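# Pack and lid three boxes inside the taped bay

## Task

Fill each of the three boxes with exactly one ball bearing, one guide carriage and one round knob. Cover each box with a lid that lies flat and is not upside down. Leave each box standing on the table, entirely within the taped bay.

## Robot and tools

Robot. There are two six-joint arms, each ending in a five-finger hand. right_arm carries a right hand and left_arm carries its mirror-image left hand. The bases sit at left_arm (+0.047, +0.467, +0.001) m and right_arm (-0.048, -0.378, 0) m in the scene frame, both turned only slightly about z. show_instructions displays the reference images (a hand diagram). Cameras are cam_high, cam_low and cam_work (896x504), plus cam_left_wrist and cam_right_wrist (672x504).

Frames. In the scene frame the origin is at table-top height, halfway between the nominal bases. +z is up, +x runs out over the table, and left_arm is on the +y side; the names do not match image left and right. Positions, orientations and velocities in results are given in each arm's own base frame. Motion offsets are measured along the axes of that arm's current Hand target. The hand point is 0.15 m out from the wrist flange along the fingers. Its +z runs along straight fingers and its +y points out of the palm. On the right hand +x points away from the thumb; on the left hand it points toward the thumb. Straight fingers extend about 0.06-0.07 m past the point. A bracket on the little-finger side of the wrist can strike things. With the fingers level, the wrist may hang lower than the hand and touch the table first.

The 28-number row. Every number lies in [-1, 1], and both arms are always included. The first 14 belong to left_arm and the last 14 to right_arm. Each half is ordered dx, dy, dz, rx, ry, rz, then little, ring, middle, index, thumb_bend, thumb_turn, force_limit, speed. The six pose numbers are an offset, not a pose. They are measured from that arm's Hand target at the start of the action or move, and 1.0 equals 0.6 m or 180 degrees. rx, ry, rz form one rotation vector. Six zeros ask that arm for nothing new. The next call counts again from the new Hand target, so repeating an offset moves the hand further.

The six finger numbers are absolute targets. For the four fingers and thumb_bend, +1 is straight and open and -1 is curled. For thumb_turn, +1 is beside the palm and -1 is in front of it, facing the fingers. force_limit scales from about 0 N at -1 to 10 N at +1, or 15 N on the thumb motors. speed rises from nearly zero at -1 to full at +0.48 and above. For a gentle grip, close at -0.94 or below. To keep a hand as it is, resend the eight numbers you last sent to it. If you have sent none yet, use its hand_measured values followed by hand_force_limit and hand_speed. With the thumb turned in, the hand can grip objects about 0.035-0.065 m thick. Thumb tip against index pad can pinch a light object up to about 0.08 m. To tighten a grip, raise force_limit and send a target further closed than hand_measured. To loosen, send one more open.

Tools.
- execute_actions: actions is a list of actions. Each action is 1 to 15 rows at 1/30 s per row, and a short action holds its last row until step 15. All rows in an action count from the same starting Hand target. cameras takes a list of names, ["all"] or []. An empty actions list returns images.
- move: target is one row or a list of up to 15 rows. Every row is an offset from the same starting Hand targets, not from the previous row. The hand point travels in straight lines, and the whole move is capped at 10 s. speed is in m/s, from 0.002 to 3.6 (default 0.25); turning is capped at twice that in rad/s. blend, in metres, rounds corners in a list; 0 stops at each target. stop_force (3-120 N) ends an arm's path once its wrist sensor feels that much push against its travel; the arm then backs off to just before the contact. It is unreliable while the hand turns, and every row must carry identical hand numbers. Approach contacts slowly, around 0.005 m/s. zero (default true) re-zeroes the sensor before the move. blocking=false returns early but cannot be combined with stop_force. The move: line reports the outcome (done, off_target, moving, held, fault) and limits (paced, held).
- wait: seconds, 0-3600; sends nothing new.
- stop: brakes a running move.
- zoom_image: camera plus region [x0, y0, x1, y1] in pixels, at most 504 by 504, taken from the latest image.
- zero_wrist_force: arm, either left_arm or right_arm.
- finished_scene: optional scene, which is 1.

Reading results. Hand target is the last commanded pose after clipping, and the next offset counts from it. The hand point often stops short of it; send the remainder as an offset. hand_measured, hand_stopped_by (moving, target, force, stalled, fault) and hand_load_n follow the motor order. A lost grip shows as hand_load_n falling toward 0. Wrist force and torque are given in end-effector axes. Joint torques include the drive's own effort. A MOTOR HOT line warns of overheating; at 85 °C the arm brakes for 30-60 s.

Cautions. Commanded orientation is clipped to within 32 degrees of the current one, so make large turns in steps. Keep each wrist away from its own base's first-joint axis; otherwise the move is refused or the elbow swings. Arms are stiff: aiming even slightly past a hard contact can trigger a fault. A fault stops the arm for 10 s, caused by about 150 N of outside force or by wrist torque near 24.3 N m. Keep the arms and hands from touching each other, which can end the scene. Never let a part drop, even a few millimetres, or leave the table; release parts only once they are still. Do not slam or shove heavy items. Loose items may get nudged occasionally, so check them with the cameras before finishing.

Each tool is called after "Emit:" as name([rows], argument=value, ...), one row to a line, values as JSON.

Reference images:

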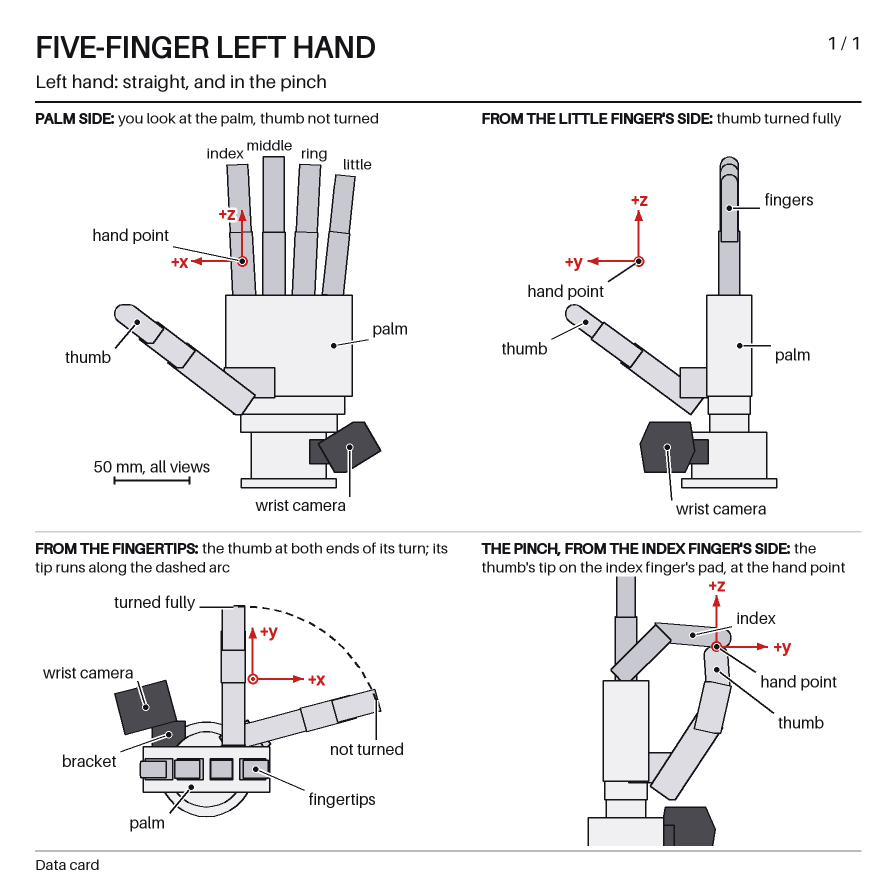

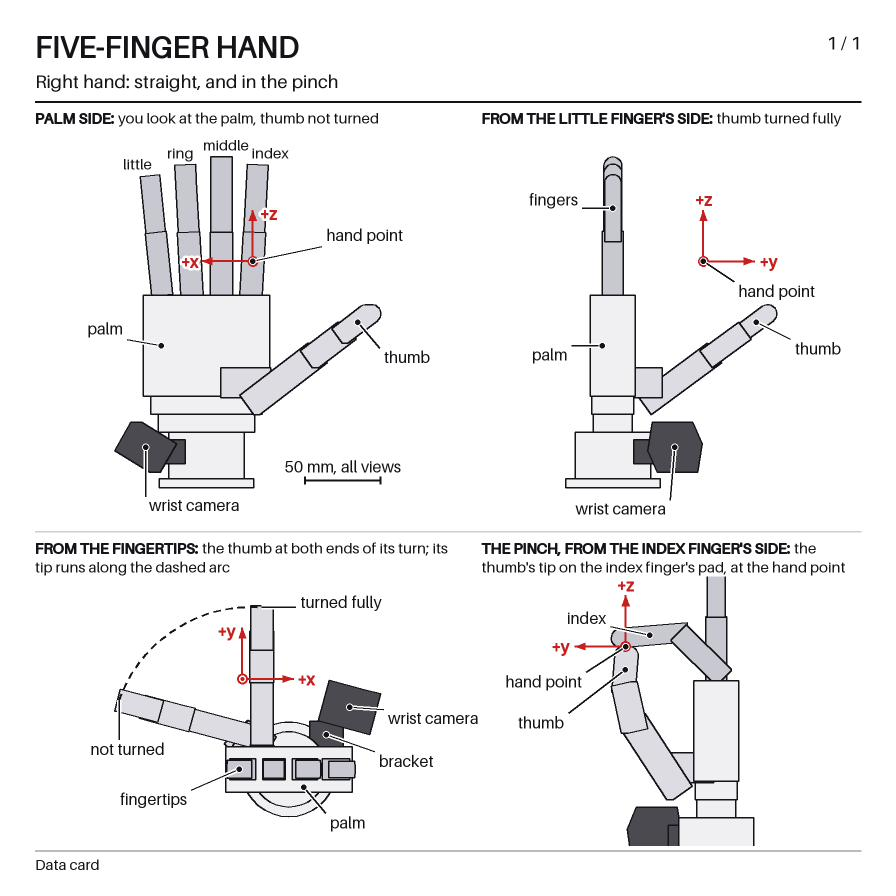

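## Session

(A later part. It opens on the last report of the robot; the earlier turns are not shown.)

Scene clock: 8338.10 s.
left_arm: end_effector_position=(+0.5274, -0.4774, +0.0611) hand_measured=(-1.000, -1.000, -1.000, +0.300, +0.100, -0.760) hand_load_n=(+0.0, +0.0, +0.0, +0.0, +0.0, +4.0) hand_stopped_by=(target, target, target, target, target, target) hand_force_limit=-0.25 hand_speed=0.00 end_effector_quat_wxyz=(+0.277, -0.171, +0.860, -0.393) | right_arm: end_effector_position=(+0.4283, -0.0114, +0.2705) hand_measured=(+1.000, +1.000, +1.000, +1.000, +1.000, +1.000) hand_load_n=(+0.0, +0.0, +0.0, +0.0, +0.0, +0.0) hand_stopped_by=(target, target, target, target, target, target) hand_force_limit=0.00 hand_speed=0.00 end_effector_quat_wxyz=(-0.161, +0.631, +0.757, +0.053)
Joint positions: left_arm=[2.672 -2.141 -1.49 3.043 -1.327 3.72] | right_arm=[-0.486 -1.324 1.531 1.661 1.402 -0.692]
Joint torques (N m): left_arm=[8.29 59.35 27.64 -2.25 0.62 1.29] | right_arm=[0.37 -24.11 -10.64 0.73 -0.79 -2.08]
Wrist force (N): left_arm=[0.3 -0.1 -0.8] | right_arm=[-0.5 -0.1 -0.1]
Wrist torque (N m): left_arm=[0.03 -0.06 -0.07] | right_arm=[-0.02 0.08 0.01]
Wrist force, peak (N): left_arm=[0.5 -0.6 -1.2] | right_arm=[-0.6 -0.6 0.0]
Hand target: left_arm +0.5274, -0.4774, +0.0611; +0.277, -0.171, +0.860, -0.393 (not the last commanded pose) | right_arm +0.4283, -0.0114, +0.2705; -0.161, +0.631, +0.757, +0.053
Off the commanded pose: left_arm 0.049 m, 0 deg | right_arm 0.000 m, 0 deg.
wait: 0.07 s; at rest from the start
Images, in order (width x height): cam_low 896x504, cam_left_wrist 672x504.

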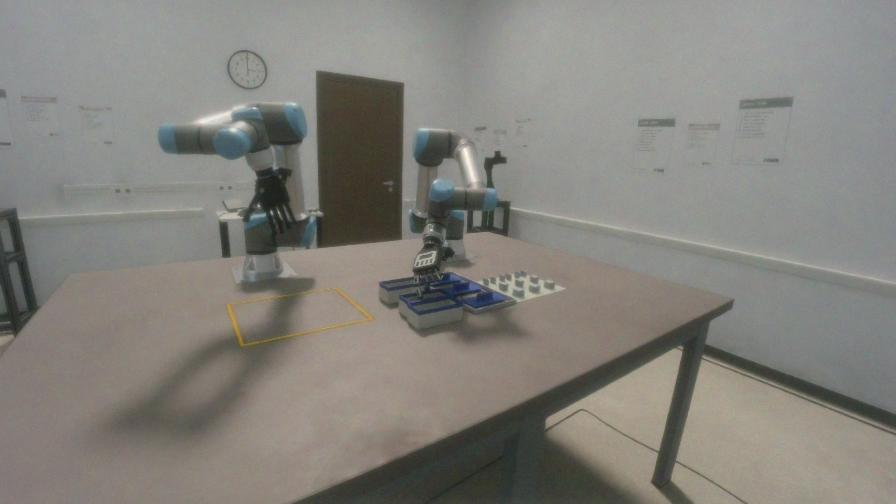

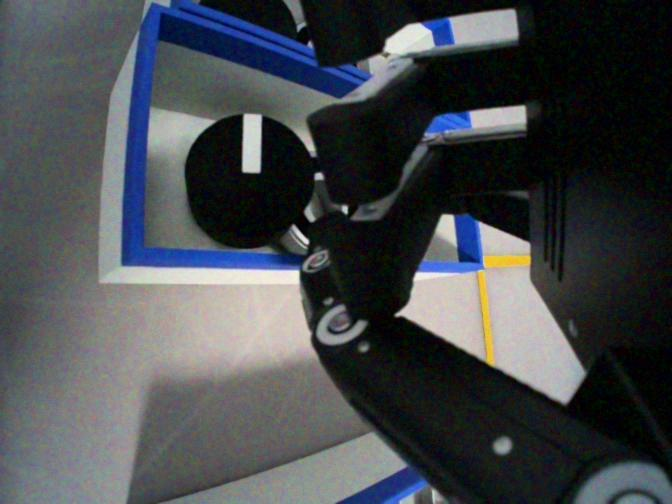

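Emit:
move([
  [-0.05717,-0.1283,-0.09017,0,0,0,-1,-1,0,0,0.76,-1,-0.25,0,0,0,0,0,0,0,1,1,1,1,1,1,0,0],
  [0.04574,0.12123,-0.44633,-0.0828,-0.1859,-0.2732,-1,-1,0,0,0.76,-1,-0.25,0,0,0,0,0,0,0,1,1,1,1,1,1,0,0],
], speed=[0.15,0.25], blend=[0.03,0], cameras=["cam_high","cam_work","cam_low"])

Emit:
zoom_image(camera="cam_high", region=[346, 140, 426, 220])

Emit:
zoom_image(camera="cam_high", region=[436, 236, 526, 316])

Scene clock: 8465.70 s.
left_arm: end_effector_position=(+0.3368, -0.2899, +0.1399) hand_measured=(-1.000, -1.000, +0.000, +0.000, +0.760, -0.816) hand_load_n=(+0.0, +0.0, +0.0, +0.0, +0.0, +0.0) hand_stopped_by=(target, target, target, target, target, force) hand_force_limit=-0.25 hand_speed=0.00 end_effector_quat_wxyz=(-0.296, +0.642, -0.642, +0.297) | right_arm: end_effector_position=(+0.4283, -0.0114, +0.2705) hand_measured=(+1.000, +1.000, +1.000, +1.000, +1.000, +1.000) hand_load_n=(+0.0, +0.0, +0.0, +0.0, +0.0, +0.0) hand_stopped_by=(target, target, target, target, target, target) hand_force_limit=0.00 hand_speed=0.00 end_effector_quat_wxyz=(-0.161, +0.631, +0.757, +0.053)
Joint positions: left_arm=[2.625 -1.582 -2.003 2.81 -1.955 2.788] | right_arm=[-0.486 -1.324 1.531 1.661 1.402 -0.692]
Joint torques (N m): left_arm=[-13.3 33.04 6.47 -2.88 -1.91 -1.51] | right_arm=[0.86 -24.82 -10.93 0.75 -0.77 -2.1]
Wrist force (N): left_arm=[0.1 0.0 -1.2] | right_arm=[-0.5 -0.3 0.2]
Wrist torque (N m): left_arm=[0.05 -0.08 0.10] | right_arm=[-0.08 0.08 0.01]
Wrist force, peak (N): left_arm=[-0.2 -1.6 -1.2] | right_arm=[-0.7 -0.3 0.1]
Hand target: left_arm +0.3367, -0.2898, +0.1399; -0.296, +0.642, -0.642, +0.297 | right_arm +0.4283, -0.0114, +0.2705; -0.161, +0.631, +0.757, +0.053
Off the commanded pose: left_arm 0.000 m, 0 deg | right_arm 0.000 m, 0 deg.
move: done
Images, in order (width x height): cam_high 896x504, cam_low 896x504, cam_work 896x504.

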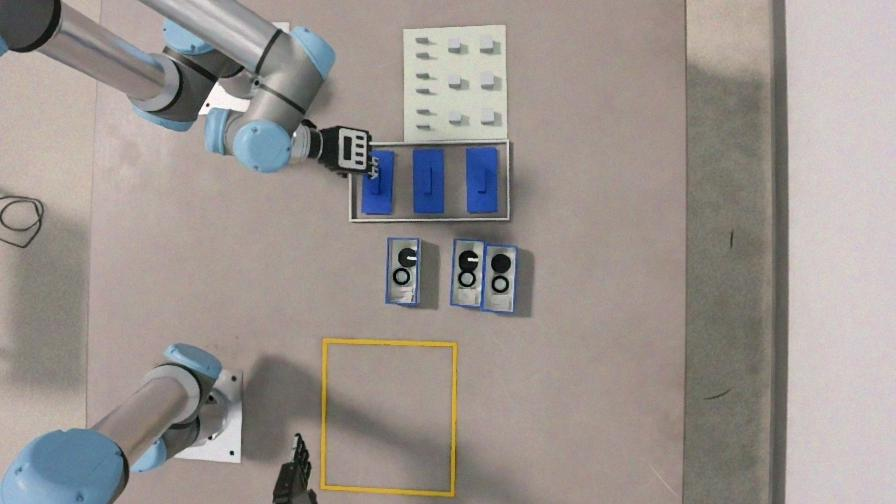

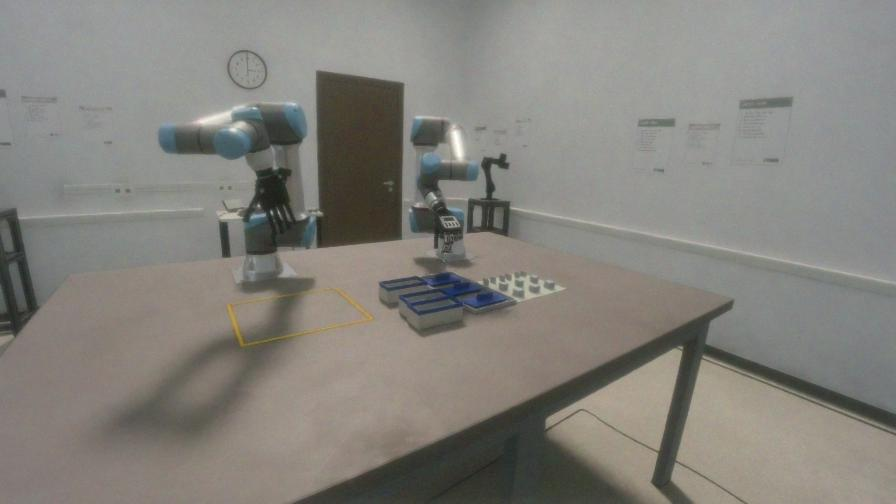

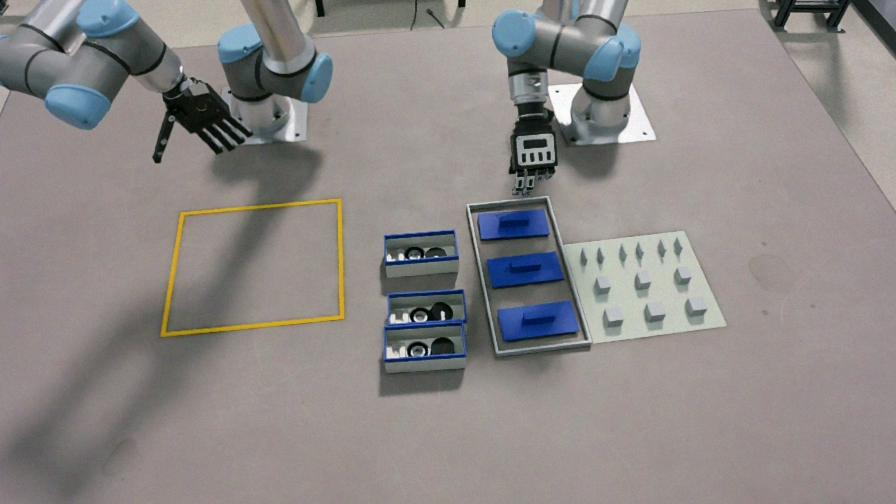

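Scaled by 6.300 from the camera's image (finer frame: 1280x720).

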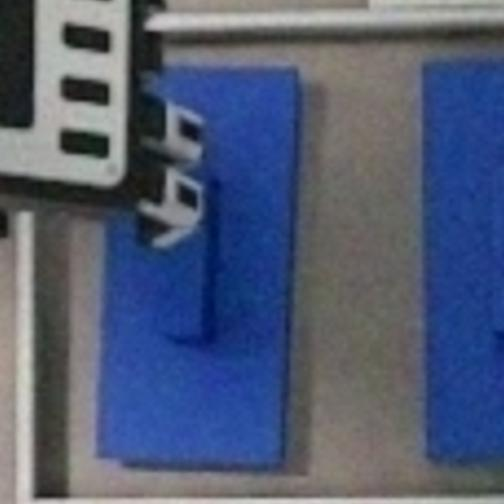

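Scaled by 5.600 from the camera's image (finer frame: 1280x720).

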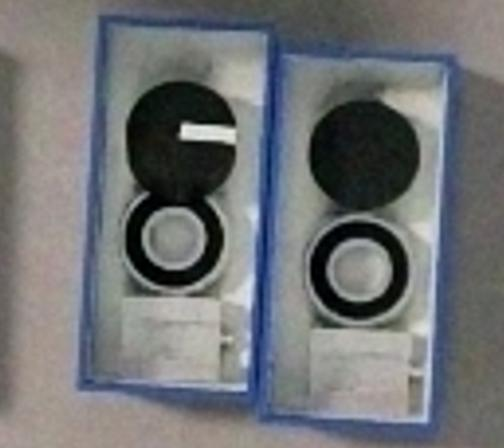

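Emit:
move(target=[0.0425,0.09884,0.1024,0,0,0,-1,-1,-0.1,-0.1,0.76,-1,-0.25,0,0,0,0,0,0,0,1,1,1,1,1,1,0,0], speed=0.15, cameras=["cam_high","cam_work","cam_left_wrist"])

Emit:
zoom_image(camera="cam_high", region=[346, 140, 426, 220])

Emit:
zoom_image(camera="cam_work", region=[470, 190, 560, 260])

Scene clock: 8502.53 s.
left_arm: end_effector_position=(+0.3449, -0.3153, +0.0550) hand_measured=(-1.000, -1.000, -0.100, -0.100, +0.760, -0.816) hand_load_n=(+0.5, +0.0, +0.0, +0.0, +0.0, +0.0) hand_stopped_by=(target, target, target, target, target, force) hand_force_limit=-0.25 hand_speed=0.00 end_effector_quat_wxyz=(-0.296, +0.642, -0.642, +0.297) | right_arm: end_effector_position=(+0.4283, -0.0114, +0.2705) hand_measured=(+1.000, +1.000, +1.000, +1.000, +1.000, +1.000) hand_load_n=(+0.0, +0.0, +0.0, +0.0, +0.0, +0.0) hand_stopped_by=(target, target, target, target, target, target) hand_force_limit=0.00 hand_speed=0.00 end_effector_quat_wxyz=(-0.161, +0.631, +0.757, +0.053)
Joint positions: left_arm=[2.567 -1.767 -2.054 3.027 -1.996 2.743] | right_arm=[-0.486 -1.324 1.531 1.661 1.402 -0.692]
Joint torques (N m): left_arm=[-13.41 12.88 26.52 1.08 -2.17 -1.33] | right_arm=[0.11 -24.36 -10.54 0.7 -0.83 -2.06]
Wrist force (N): left_arm=[0.5 -0.2 -1.1] | right_arm=[-0.2 -0.3 0.0]
Wrist torque (N m): left_arm=[0.03 -0.13 0.10] | right_arm=[-0.08 0.05 0.01]
Wrist force, peak (N): left_arm=[0.0 -0.6 -1.8] | right_arm=[-0.5 -0.5 0.3]
Hand target: left_arm +0.3450, -0.3154, +0.0549; -0.296, +0.642, -0.642, +0.297 | right_arm +0.4283, -0.0114, +0.2705; -0.161, +0.631, +0.757, +0.053
Off the commanded pose: left_arm 0.000 m, 0 deg | right_arm 0.000 m, 0 deg.
move: done

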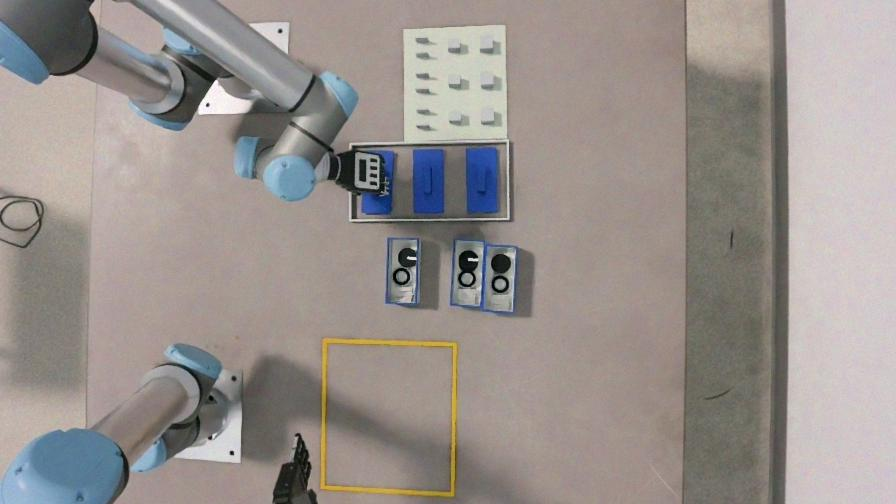

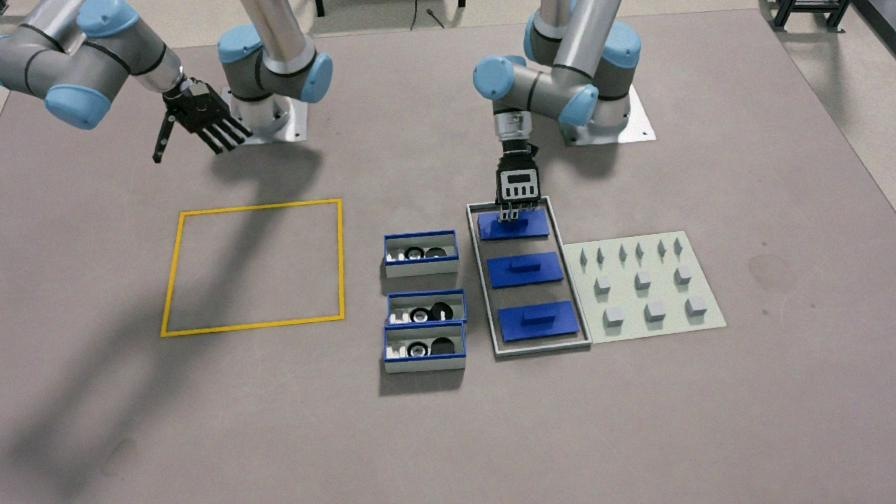

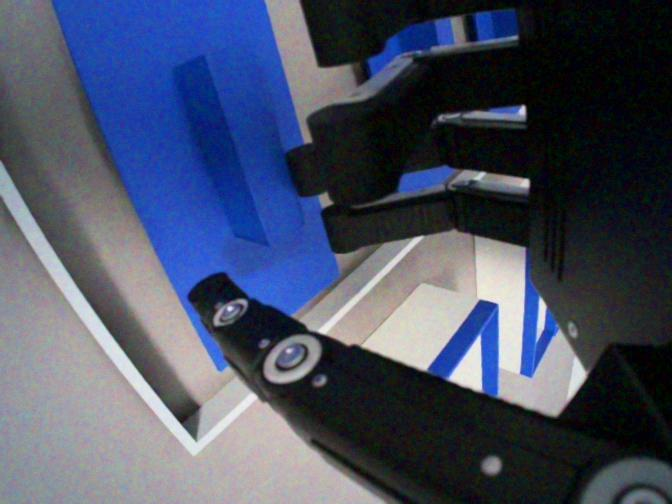

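Scaled by 6.300 from the camera's image (finer frame: 1280x720).

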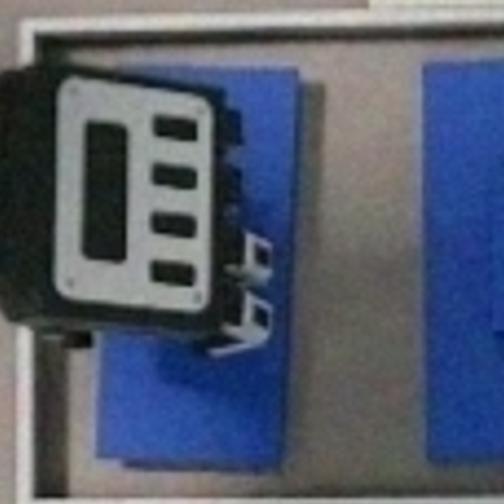

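Scaled by 5.600 from the camera's image (finer frame: 1280x720).

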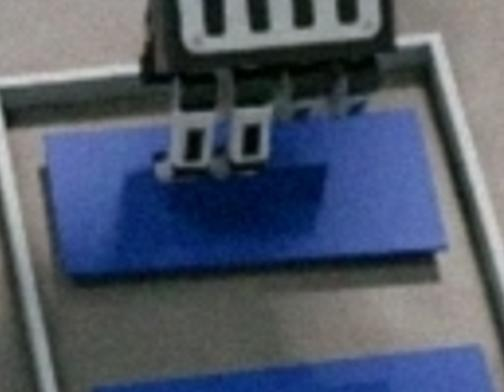

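Emit:
move(target=[-0.0183,0.0127,0.0108,0,0,0,-1,-1,-0.2,-0.2,0.6,-1,-0.25,0,0,0,0,0,0,0,1,1,1,1,1,1,0,0], speed=0.05, cameras=["cam_high","cam_work","cam_left_wrist"])

Scene clock: 8596.97 s.
left_arm: end_effector_position=(+0.3450, -0.3045, +0.0450) hand_measured=(-1.000, -1.000, -0.220, -0.200, +0.600, -0.816) hand_load_n=(+0.0, +0.0, -25.0, +0.0, +0.0, +0.0) hand_stopped_by=(target, target, target, target, target, force) hand_force_limit=-0.25 hand_speed=0.00 end_effector_quat_wxyz=(-0.296, +0.642, -0.642, +0.297) | right_arm: end_effector_position=(+0.4283, -0.0114, +0.2705) hand_measured=(+1.000, +1.000, +1.000, +1.000, +1.000, +1.000) hand_load_n=(+0.0, +0.0, +0.0, +0.0, +0.0, +0.0) hand_stopped_by=(target, target, target, target, target, target) hand_force_limit=0.00 hand_speed=0.00 end_effector_quat_wxyz=(-0.161, +0.631, +0.757, +0.053)
Joint positions: left_arm=[2.596 -1.762 -2.091 3.069 -1.976 2.766] | right_arm=[-0.486 -1.324 1.531 1.661 1.402 -0.692]
Joint torques (N m): left_arm=[12.29 10.52 -25.96 -7.22 2.62 2.92] | right_arm=[0.25 -24.35 -11.33 0.69 -0.72 -1.9]
Wrist force (N): left_arm=[10.2 -55.6 -28.3] | right_arm=[-0.4 -0.3 0.0]
Wrist torque (N m): left_arm=[-1.40 -0.81 0.97] | right_arm=[-0.07 0.07 0.01]
Wrist force, peak (N): left_arm=[10.5 -56.0 -29.2] | right_arm=[-0.7 -0.5 0.0]
Hand target: left_arm +0.3450, -0.3045, +0.0449; -0.296, +0.642, -0.642, +0.297 | right_arm +0.4283, -0.0114, +0.2705; -0.161, +0.631, +0.757, +0.053
Off the commanded pose: left_arm 0.000 m, 0 deg | right_arm 0.000 m, 0 deg.
move: done

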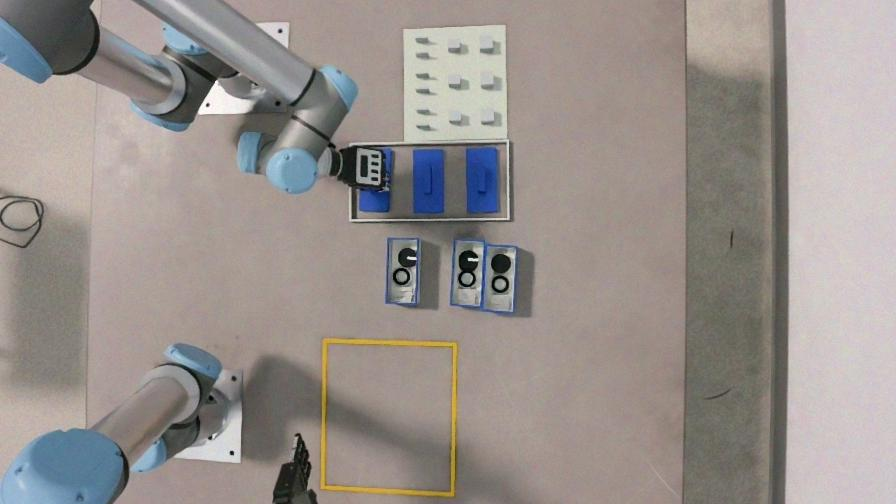

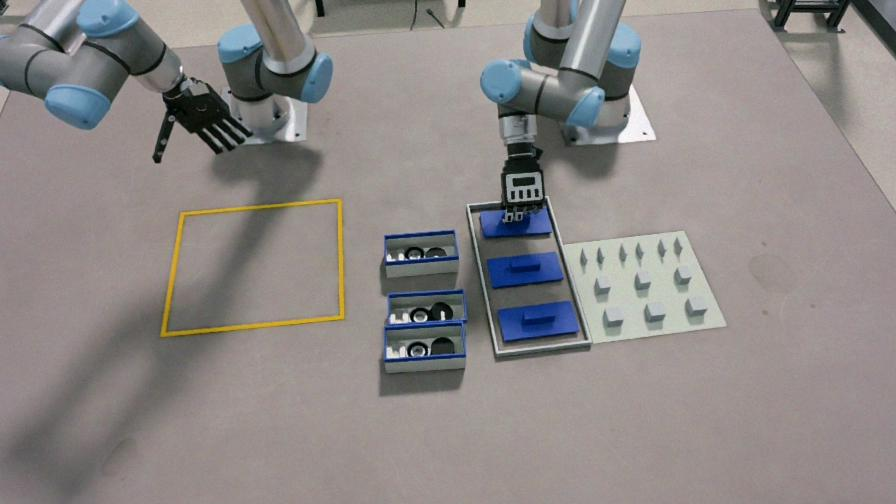

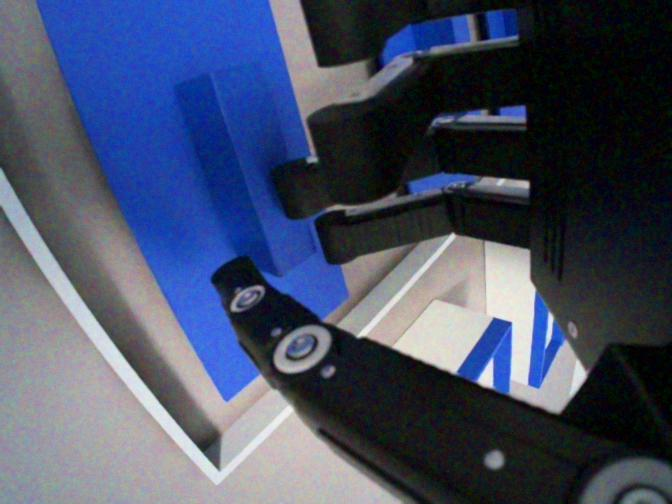

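Emit:
zoom_image(camera="cam_high", region=[346, 140, 426, 220])

Emit:
zoom_image(camera="cam_work", region=[466, 180, 566, 250])

Emit:
zoom_image(camera="cam_left_wrist", region=[140, 60, 440, 340])

Scaled by 6.300 from the camera's image (finer frame: 1280x720).

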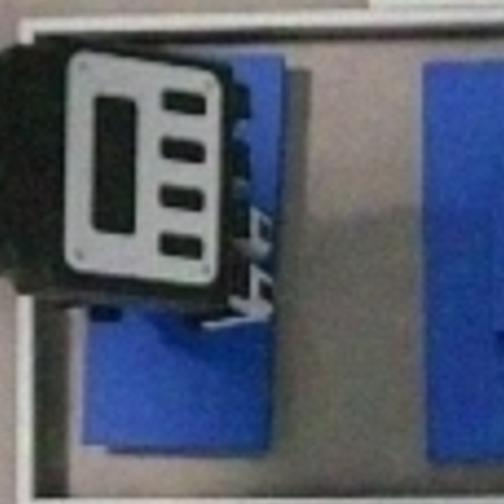

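Scaled by 5.040 from the camera's image (finer frame: 1280x720).

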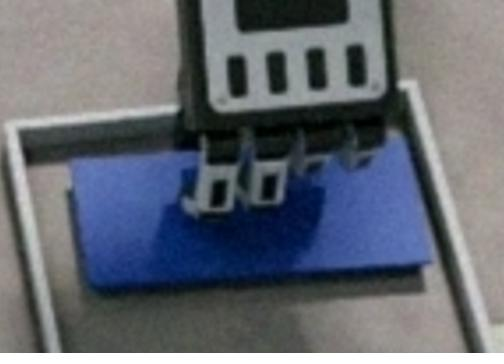

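Scaled by 1.680 from the camera's image (finer frame: 960x720).

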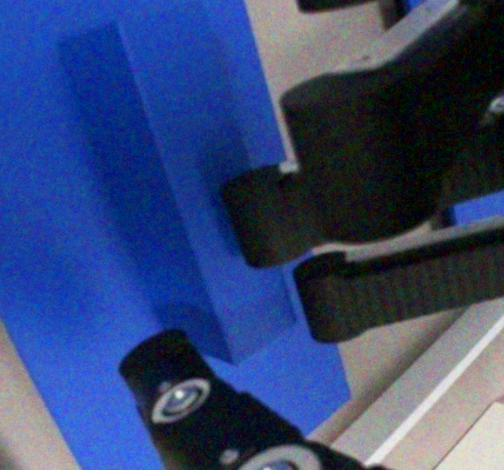

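Emit:
move(target=[0,-0.0152,-0.0130,0,0,0,-1,-1,-0.2,-0.2,0.6,-1,-0.25,0,0,0,0,0,0,0,1,1,1,1,1,1,0,0], speed=0.1, cameras=["cam_high","cam_work","cam_left_wrist"])

Scene clock: 8626.30 s.
left_arm: end_effector_position=(+0.3450, -0.3044, +0.0568) hand_measured=(-1.000, -1.000, -0.216, -0.200, +0.600, -0.816) hand_load_n=(+0.0, +0.0, +0.0, +0.0, +0.0, +0.0) hand_stopped_by=(target, target, target, target, target, force) hand_force_limit=-0.25 hand_speed=0.00 end_effector_quat_wxyz=(-0.296, +0.642, -0.642, +0.297) | right_arm: end_effector_position=(+0.4283, -0.0114, +0.2705) hand_measured=(+1.000, +1.000, +1.000, +1.000, +1.000, +1.000) hand_load_n=(+0.0, +0.0, +0.0, +0.0, +0.0, +0.0) hand_stopped_by=(target, target, target, target, target, target) hand_force_limit=0.00 hand_speed=0.00 end_effector_quat_wxyz=(-0.161, +0.631, +0.757, +0.053)
Joint positions: left_arm=[2.596 -1.741 -2.078 3.035 -1.975 2.766] | right_arm=[-0.486 -1.324 1.531 1.661 1.402 -0.692]
Joint torques (N m): left_arm=[13.2 39.07 25.39 -2.59 -2.02 -0.98] | right_arm=[0.46 -24.36 -10.92 0.82 -0.81 -2.16]
Wrist force (N): left_arm=[-0.2 0.2 -0.8] | right_arm=[-0.5 -0.2 0.1]
Wrist torque (N m): left_arm=[0.06 0.00 -0.14] | right_arm=[-0.06 0.09 0.01]
Wrist force, peak (N): left_arm=[10.3 -56.6 -29.2] | right_arm=[-0.6 -0.5 -0.1]
Hand target: left_arm +0.3450, -0.3044, +0.0569; -0.296, +0.642, -0.642, +0.297 | right_arm +0.4283, -0.0114, +0.2705; -0.161, +0.631, +0.757, +0.053
Off the commanded pose: left_arm 0.000 m, 0 deg | right_arm 0.000 m, 0 deg.
move: done

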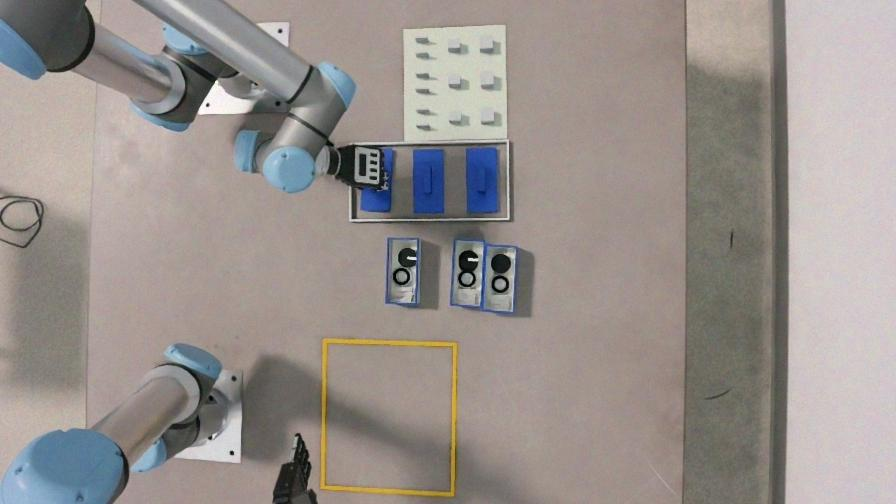

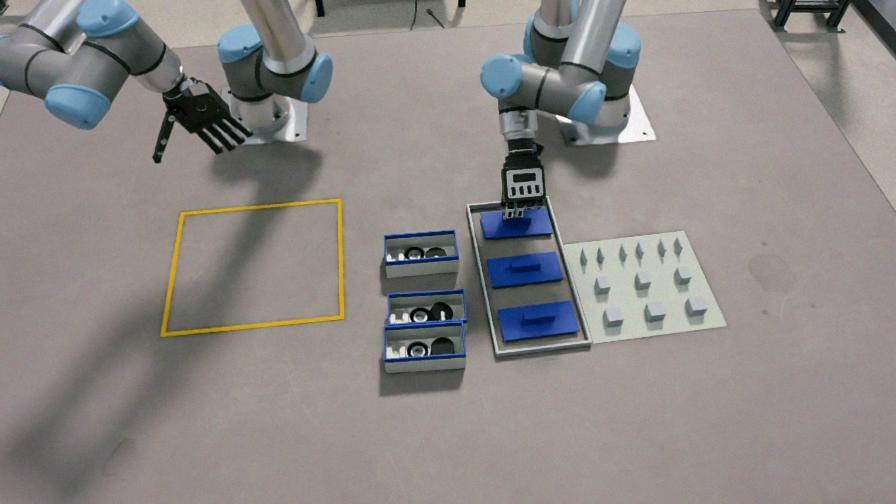

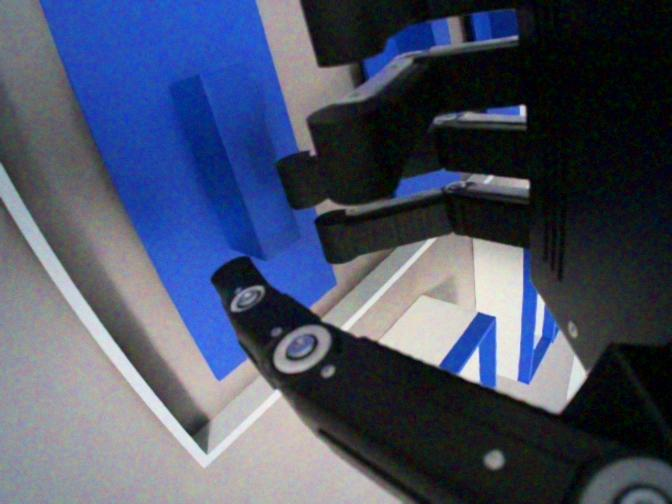

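Emit:
move([
  [0,-0.0076,0.0089,0,0,0,-1,-1,-0.1,-0.04,0.7,-1,-0.25,0,0,0,0,0,0,0,1,1,1,1,1,1,0,0],
  [0,0.0048,0.0195,0,0,0,-1,-1,-0.1,-0.04,0.7,-1,-0.25,0,0,0,0,0,0,0,1,1,1,1,1,1,0,0],
], speed=0.05, cameras=["cam_left_wrist"])

Emit:
move(target=[0,0.0184,0.0157,0,0,0,-1,-1,-0.1,-0.04,0.7,-1,-0.25,0,0,0,0,0,0,0,1,1,1,1,1,1,0,0], speed=0.025, stop_force=4, cameras=["cam_high","cam_work","cam_left_wrist"])

Scene clock: 8670.57 s.
left_arm: end_effector_position=(+0.3520, -0.3045, +0.0472) hand_measured=(-1.000, -1.000, -0.100, -0.040, +0.700, -0.816) hand_load_n=(+0.0, +0.0, +0.0, +0.0, +0.0, +0.0) hand_stopped_by=(target, target, target, target, target, force) hand_force_limit=-0.25 hand_speed=0.00 end_effector_quat_wxyz=(-0.296, +0.642, -0.642, +0.297) | right_arm: end_effector_position=(+0.4283, -0.0114, +0.2705) hand_measured=(+1.000, +1.000, +1.000, +1.000, +1.000, +1.000) hand_load_n=(+0.0, +0.0, +0.0, +0.0, +0.0, +0.0) hand_stopped_by=(target, target, target, target, target, target) hand_force_limit=0.00 hand_speed=0.00 end_effector_quat_wxyz=(-0.161, +0.631, +0.757, +0.053)
Joint positions: left_arm=[2.608 -1.766 -2.077 3.063 -1.967 2.775] | right_arm=[-0.486 -1.324 1.531 1.661 1.402 -0.692]
Joint torques (N m): left_arm=[12.57 10.31 2.6 1.32 1.2 1.34] | right_arm=[0.34 -23.82 -10.86 0.73 -0.9 -1.89]
Wrist force (N): left_arm=[-0.2 0.2 -0.6] | right_arm=[-0.5 -0.4 0.2]
Wrist torque (N m): left_arm=[0.07 0.00 -0.15] | right_arm=[-0.08 0.08 0.00]
Wrist force, peak (N): left_arm=[-0.2 -0.1 -1.0] | right_arm=[-0.6 -0.5 0.1]
Hand target: left_arm +0.3520, -0.3045, +0.0471; -0.296, +0.642, -0.642, +0.297 | right_arm +0.4283, -0.0114, +0.2705; -0.161, +0.631, +0.757, +0.053
Off the commanded pose: left_arm 0.000 m, 0 deg | right_arm 0.000 m, 0 deg.
move: done

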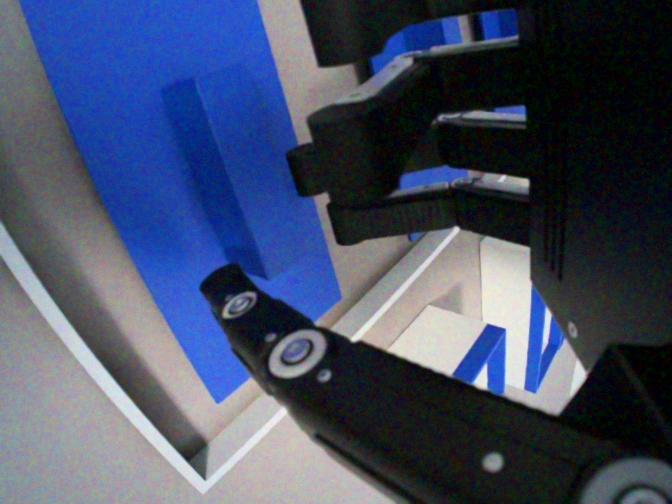

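Scene clock: 8672.20 s.
left_arm: end_effector_position=(+0.3520, -0.3045, +0.0326) hand_measured=(-1.000, -1.000, -0.100, -0.040, +0.700, -0.816) hand_load_n=(+0.0, +0.0, +0.0, +0.0, +0.0, +0.0) hand_stopped_by=(target, target, target, target, target, force) hand_force_limit=-0.25 hand_speed=0.00 end_effector_quat_wxyz=(-0.296, +0.642, -0.642, +0.297) | right_arm: end_effector_position=(+0.4283, -0.0114, +0.2705) hand_measured=(+1.000, +1.000, +1.000, +1.000, +1.000, +1.000) hand_load_n=(+0.0, +0.0, +0.0, +0.0, +0.0, +0.0) hand_stopped_by=(target, target, target, target, target, target) hand_force_limit=0.00 hand_speed=0.00 end_effector_quat_wxyz=(-0.161, +0.631, +0.757, +0.053)
Joint positions: left_arm=[2.608 -1.792 -2.093 3.105 -1.967 2.775] | right_arm=[-0.486 -1.324 1.531 1.661 1.402 -0.692]
Joint torques (N m): left_arm=[-6.96 11.1 3.76 1.23 -1.43 -0.95] | right_arm=[0.59 -23.98 -10.24 0.77 -0.74 -2.02]
Wrist force (N): left_arm=[0.0 -0.1 -0.8] | right_arm=[-0.5 -0.2 0.0]
Wrist torque (N m): left_arm=[0.05 -0.04 -0.12] | right_arm=[-0.06 0.09 0.00]
Wrist force, peak (N): left_arm=[-0.2 0.1 -1.0] | right_arm=[-0.7 -0.5 0.2]
Hand target: left_arm +0.3520, -0.3045, +0.0326; -0.296, +0.642, -0.642, +0.297 | right_arm +0.4283, -0.0114, +0.2705; -0.161, +0.631, +0.757, +0.053
Off the commanded pose: left_arm 0.000 m, 0 deg | right_arm 0.000 m, 0 deg.
move: done

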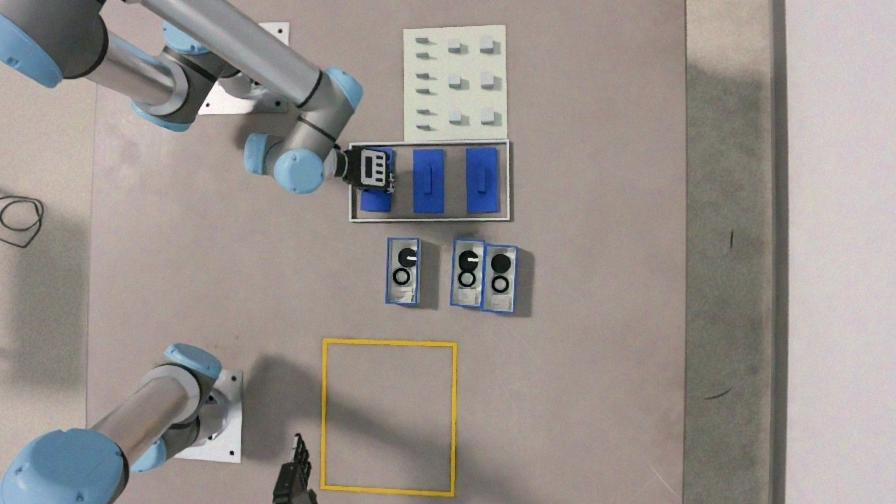

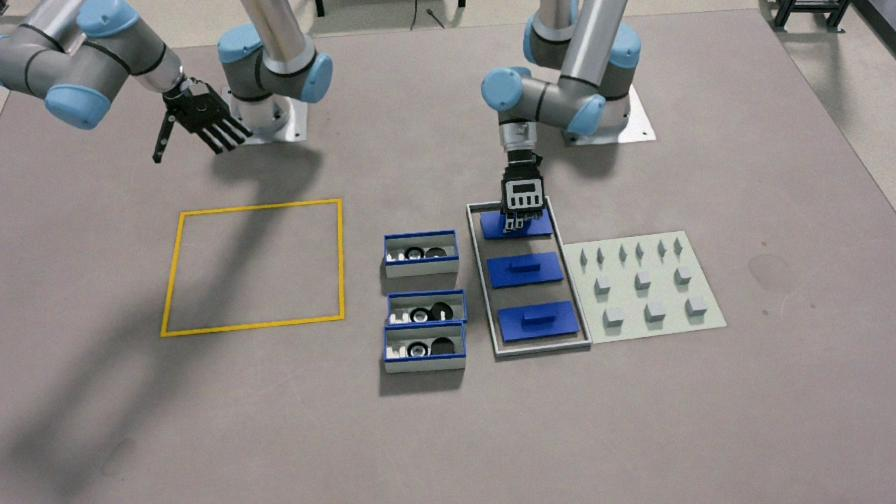

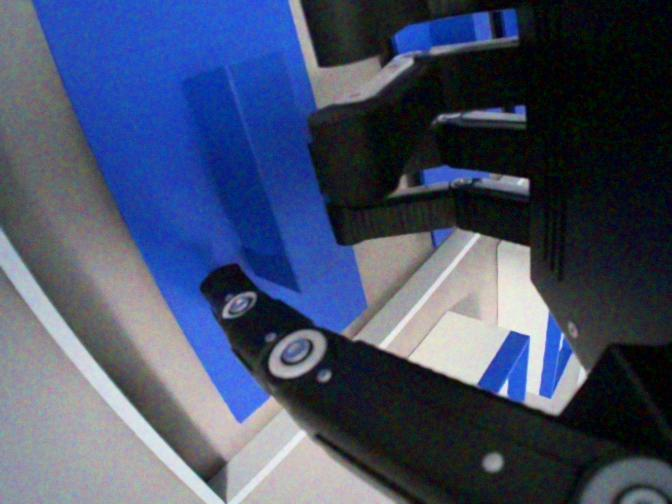

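Emit:
move(target=[0,0,0,0,0,0,-1,-1,-0.36,-0.40,0.25,-1,-0.2,-0.8,0,0,0,0,0,0,1,1,1,1,1,1,0,0], cameras=["cam_high","cam_work","cam_left_wrist"])

Scene clock: 8686.07 s.
left_arm: end_effector_position=(+0.3520, -0.3045, +0.0326) hand_measured=(-1.000, -1.000, -0.318, -0.352, +0.582, -0.816) hand_load_n=(+0.0, +0.0, +3.5, +4.5, +7.0, +2.5) hand_stopped_by=(target, target, force, force, force, force) hand_force_limit=-0.20 hand_speed=-0.80 end_effector_quat_wxyz=(-0.296, +0.642, -0.642, +0.297) | right_arm: end_effector_position=(+0.4283, -0.0114, +0.2705) hand_measured=(+1.000, +1.000, +1.000, +1.000, +1.000, +1.000) hand_load_n=(+0.0, +0.5, +0.0, +0.0, +0.0, +0.0) hand_stopped_by=(target, target, target, target, target, target) hand_force_limit=0.00 hand_speed=0.00 end_effector_quat_wxyz=(-0.161, +0.631, +0.757, +0.053)
Joint positions: left_arm=[2.608 -1.792 -2.093 3.105 -1.967 2.775] | right_arm=[-0.486 -1.324 1.531 1.661 1.402 -0.692]
Joint torques (N m): left_arm=[-12.31 12.34 4.83 0.6 -1.38 -1.01] | right_arm=[-0.34 -23.83 -9.44 0.76 -0.86 -2]
Wrist force (N): left_arm=[0.7 -3.4 -2.4] | right_arm=[-0.4 -0.2 -0.1]
Wrist torque (N m): left_arm=[-0.19 -0.13 -0.09] | right_arm=[-0.05 0.08 0.01]
Wrist force, peak (N): left_arm=[0.6 -3.9 -2.3] | right_arm=[-0.7 -0.4 0.1]
Hand target: left_arm +0.3520, -0.3045, +0.0326; -0.296, +0.642, -0.642, +0.297 | right_arm +0.4283, -0.0114, +0.2705; -0.161, +0.631, +0.757, +0.053
Off the commanded pose: left_arm 0.000 m, 0 deg | right_arm 0.000 m, 0 deg.
move: done

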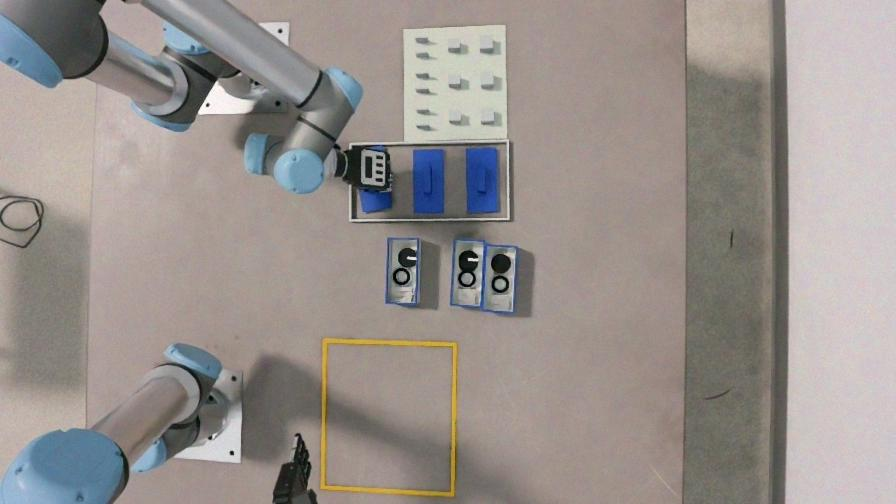

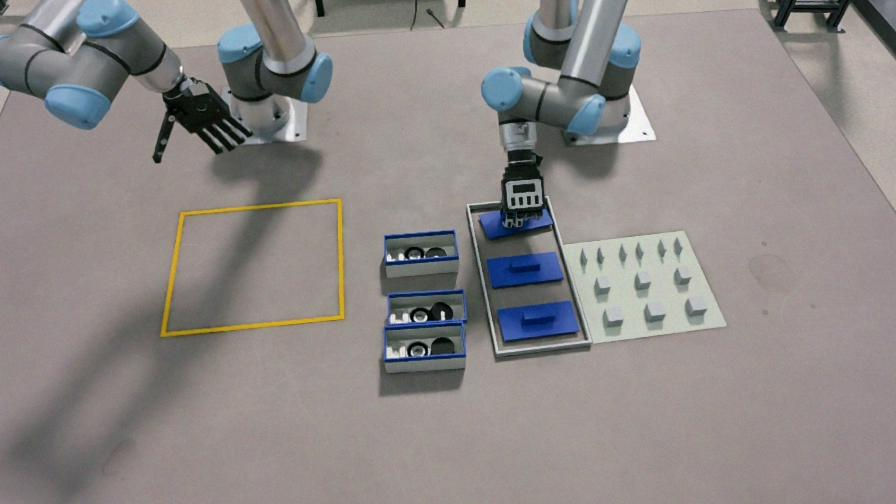

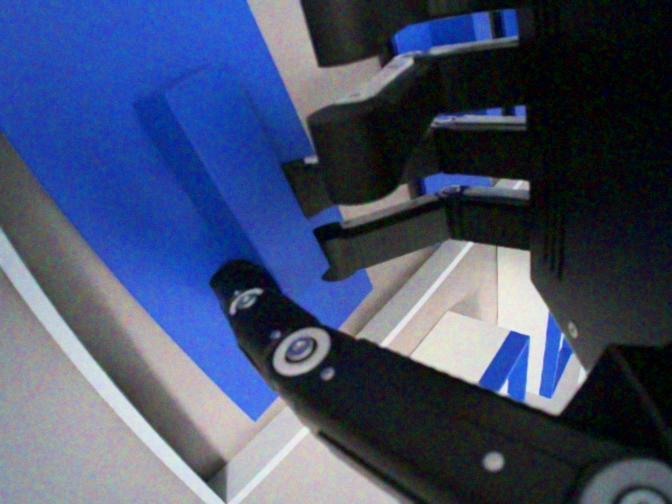

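Emit:
zoom_image(camera="cam_high", region=[346, 140, 426, 220])

Emit:
zoom_image(camera="cam_work", region=[466, 180, 566, 250])

Scaled by 6.300 from the camera's image (finer frame: 1280x720).

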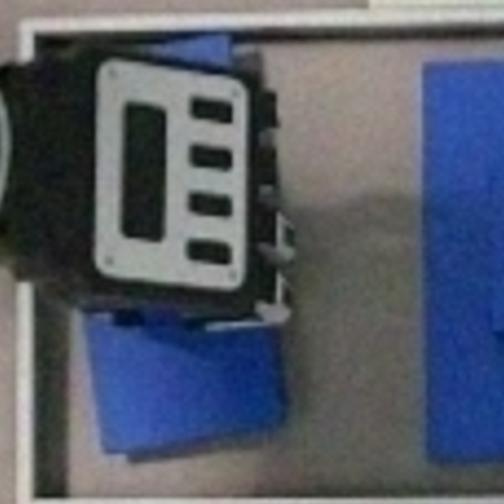

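Scaled by 5.040 from the camera's image (finer frame: 1280x720).

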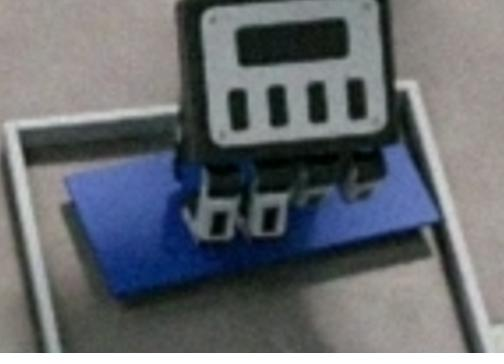

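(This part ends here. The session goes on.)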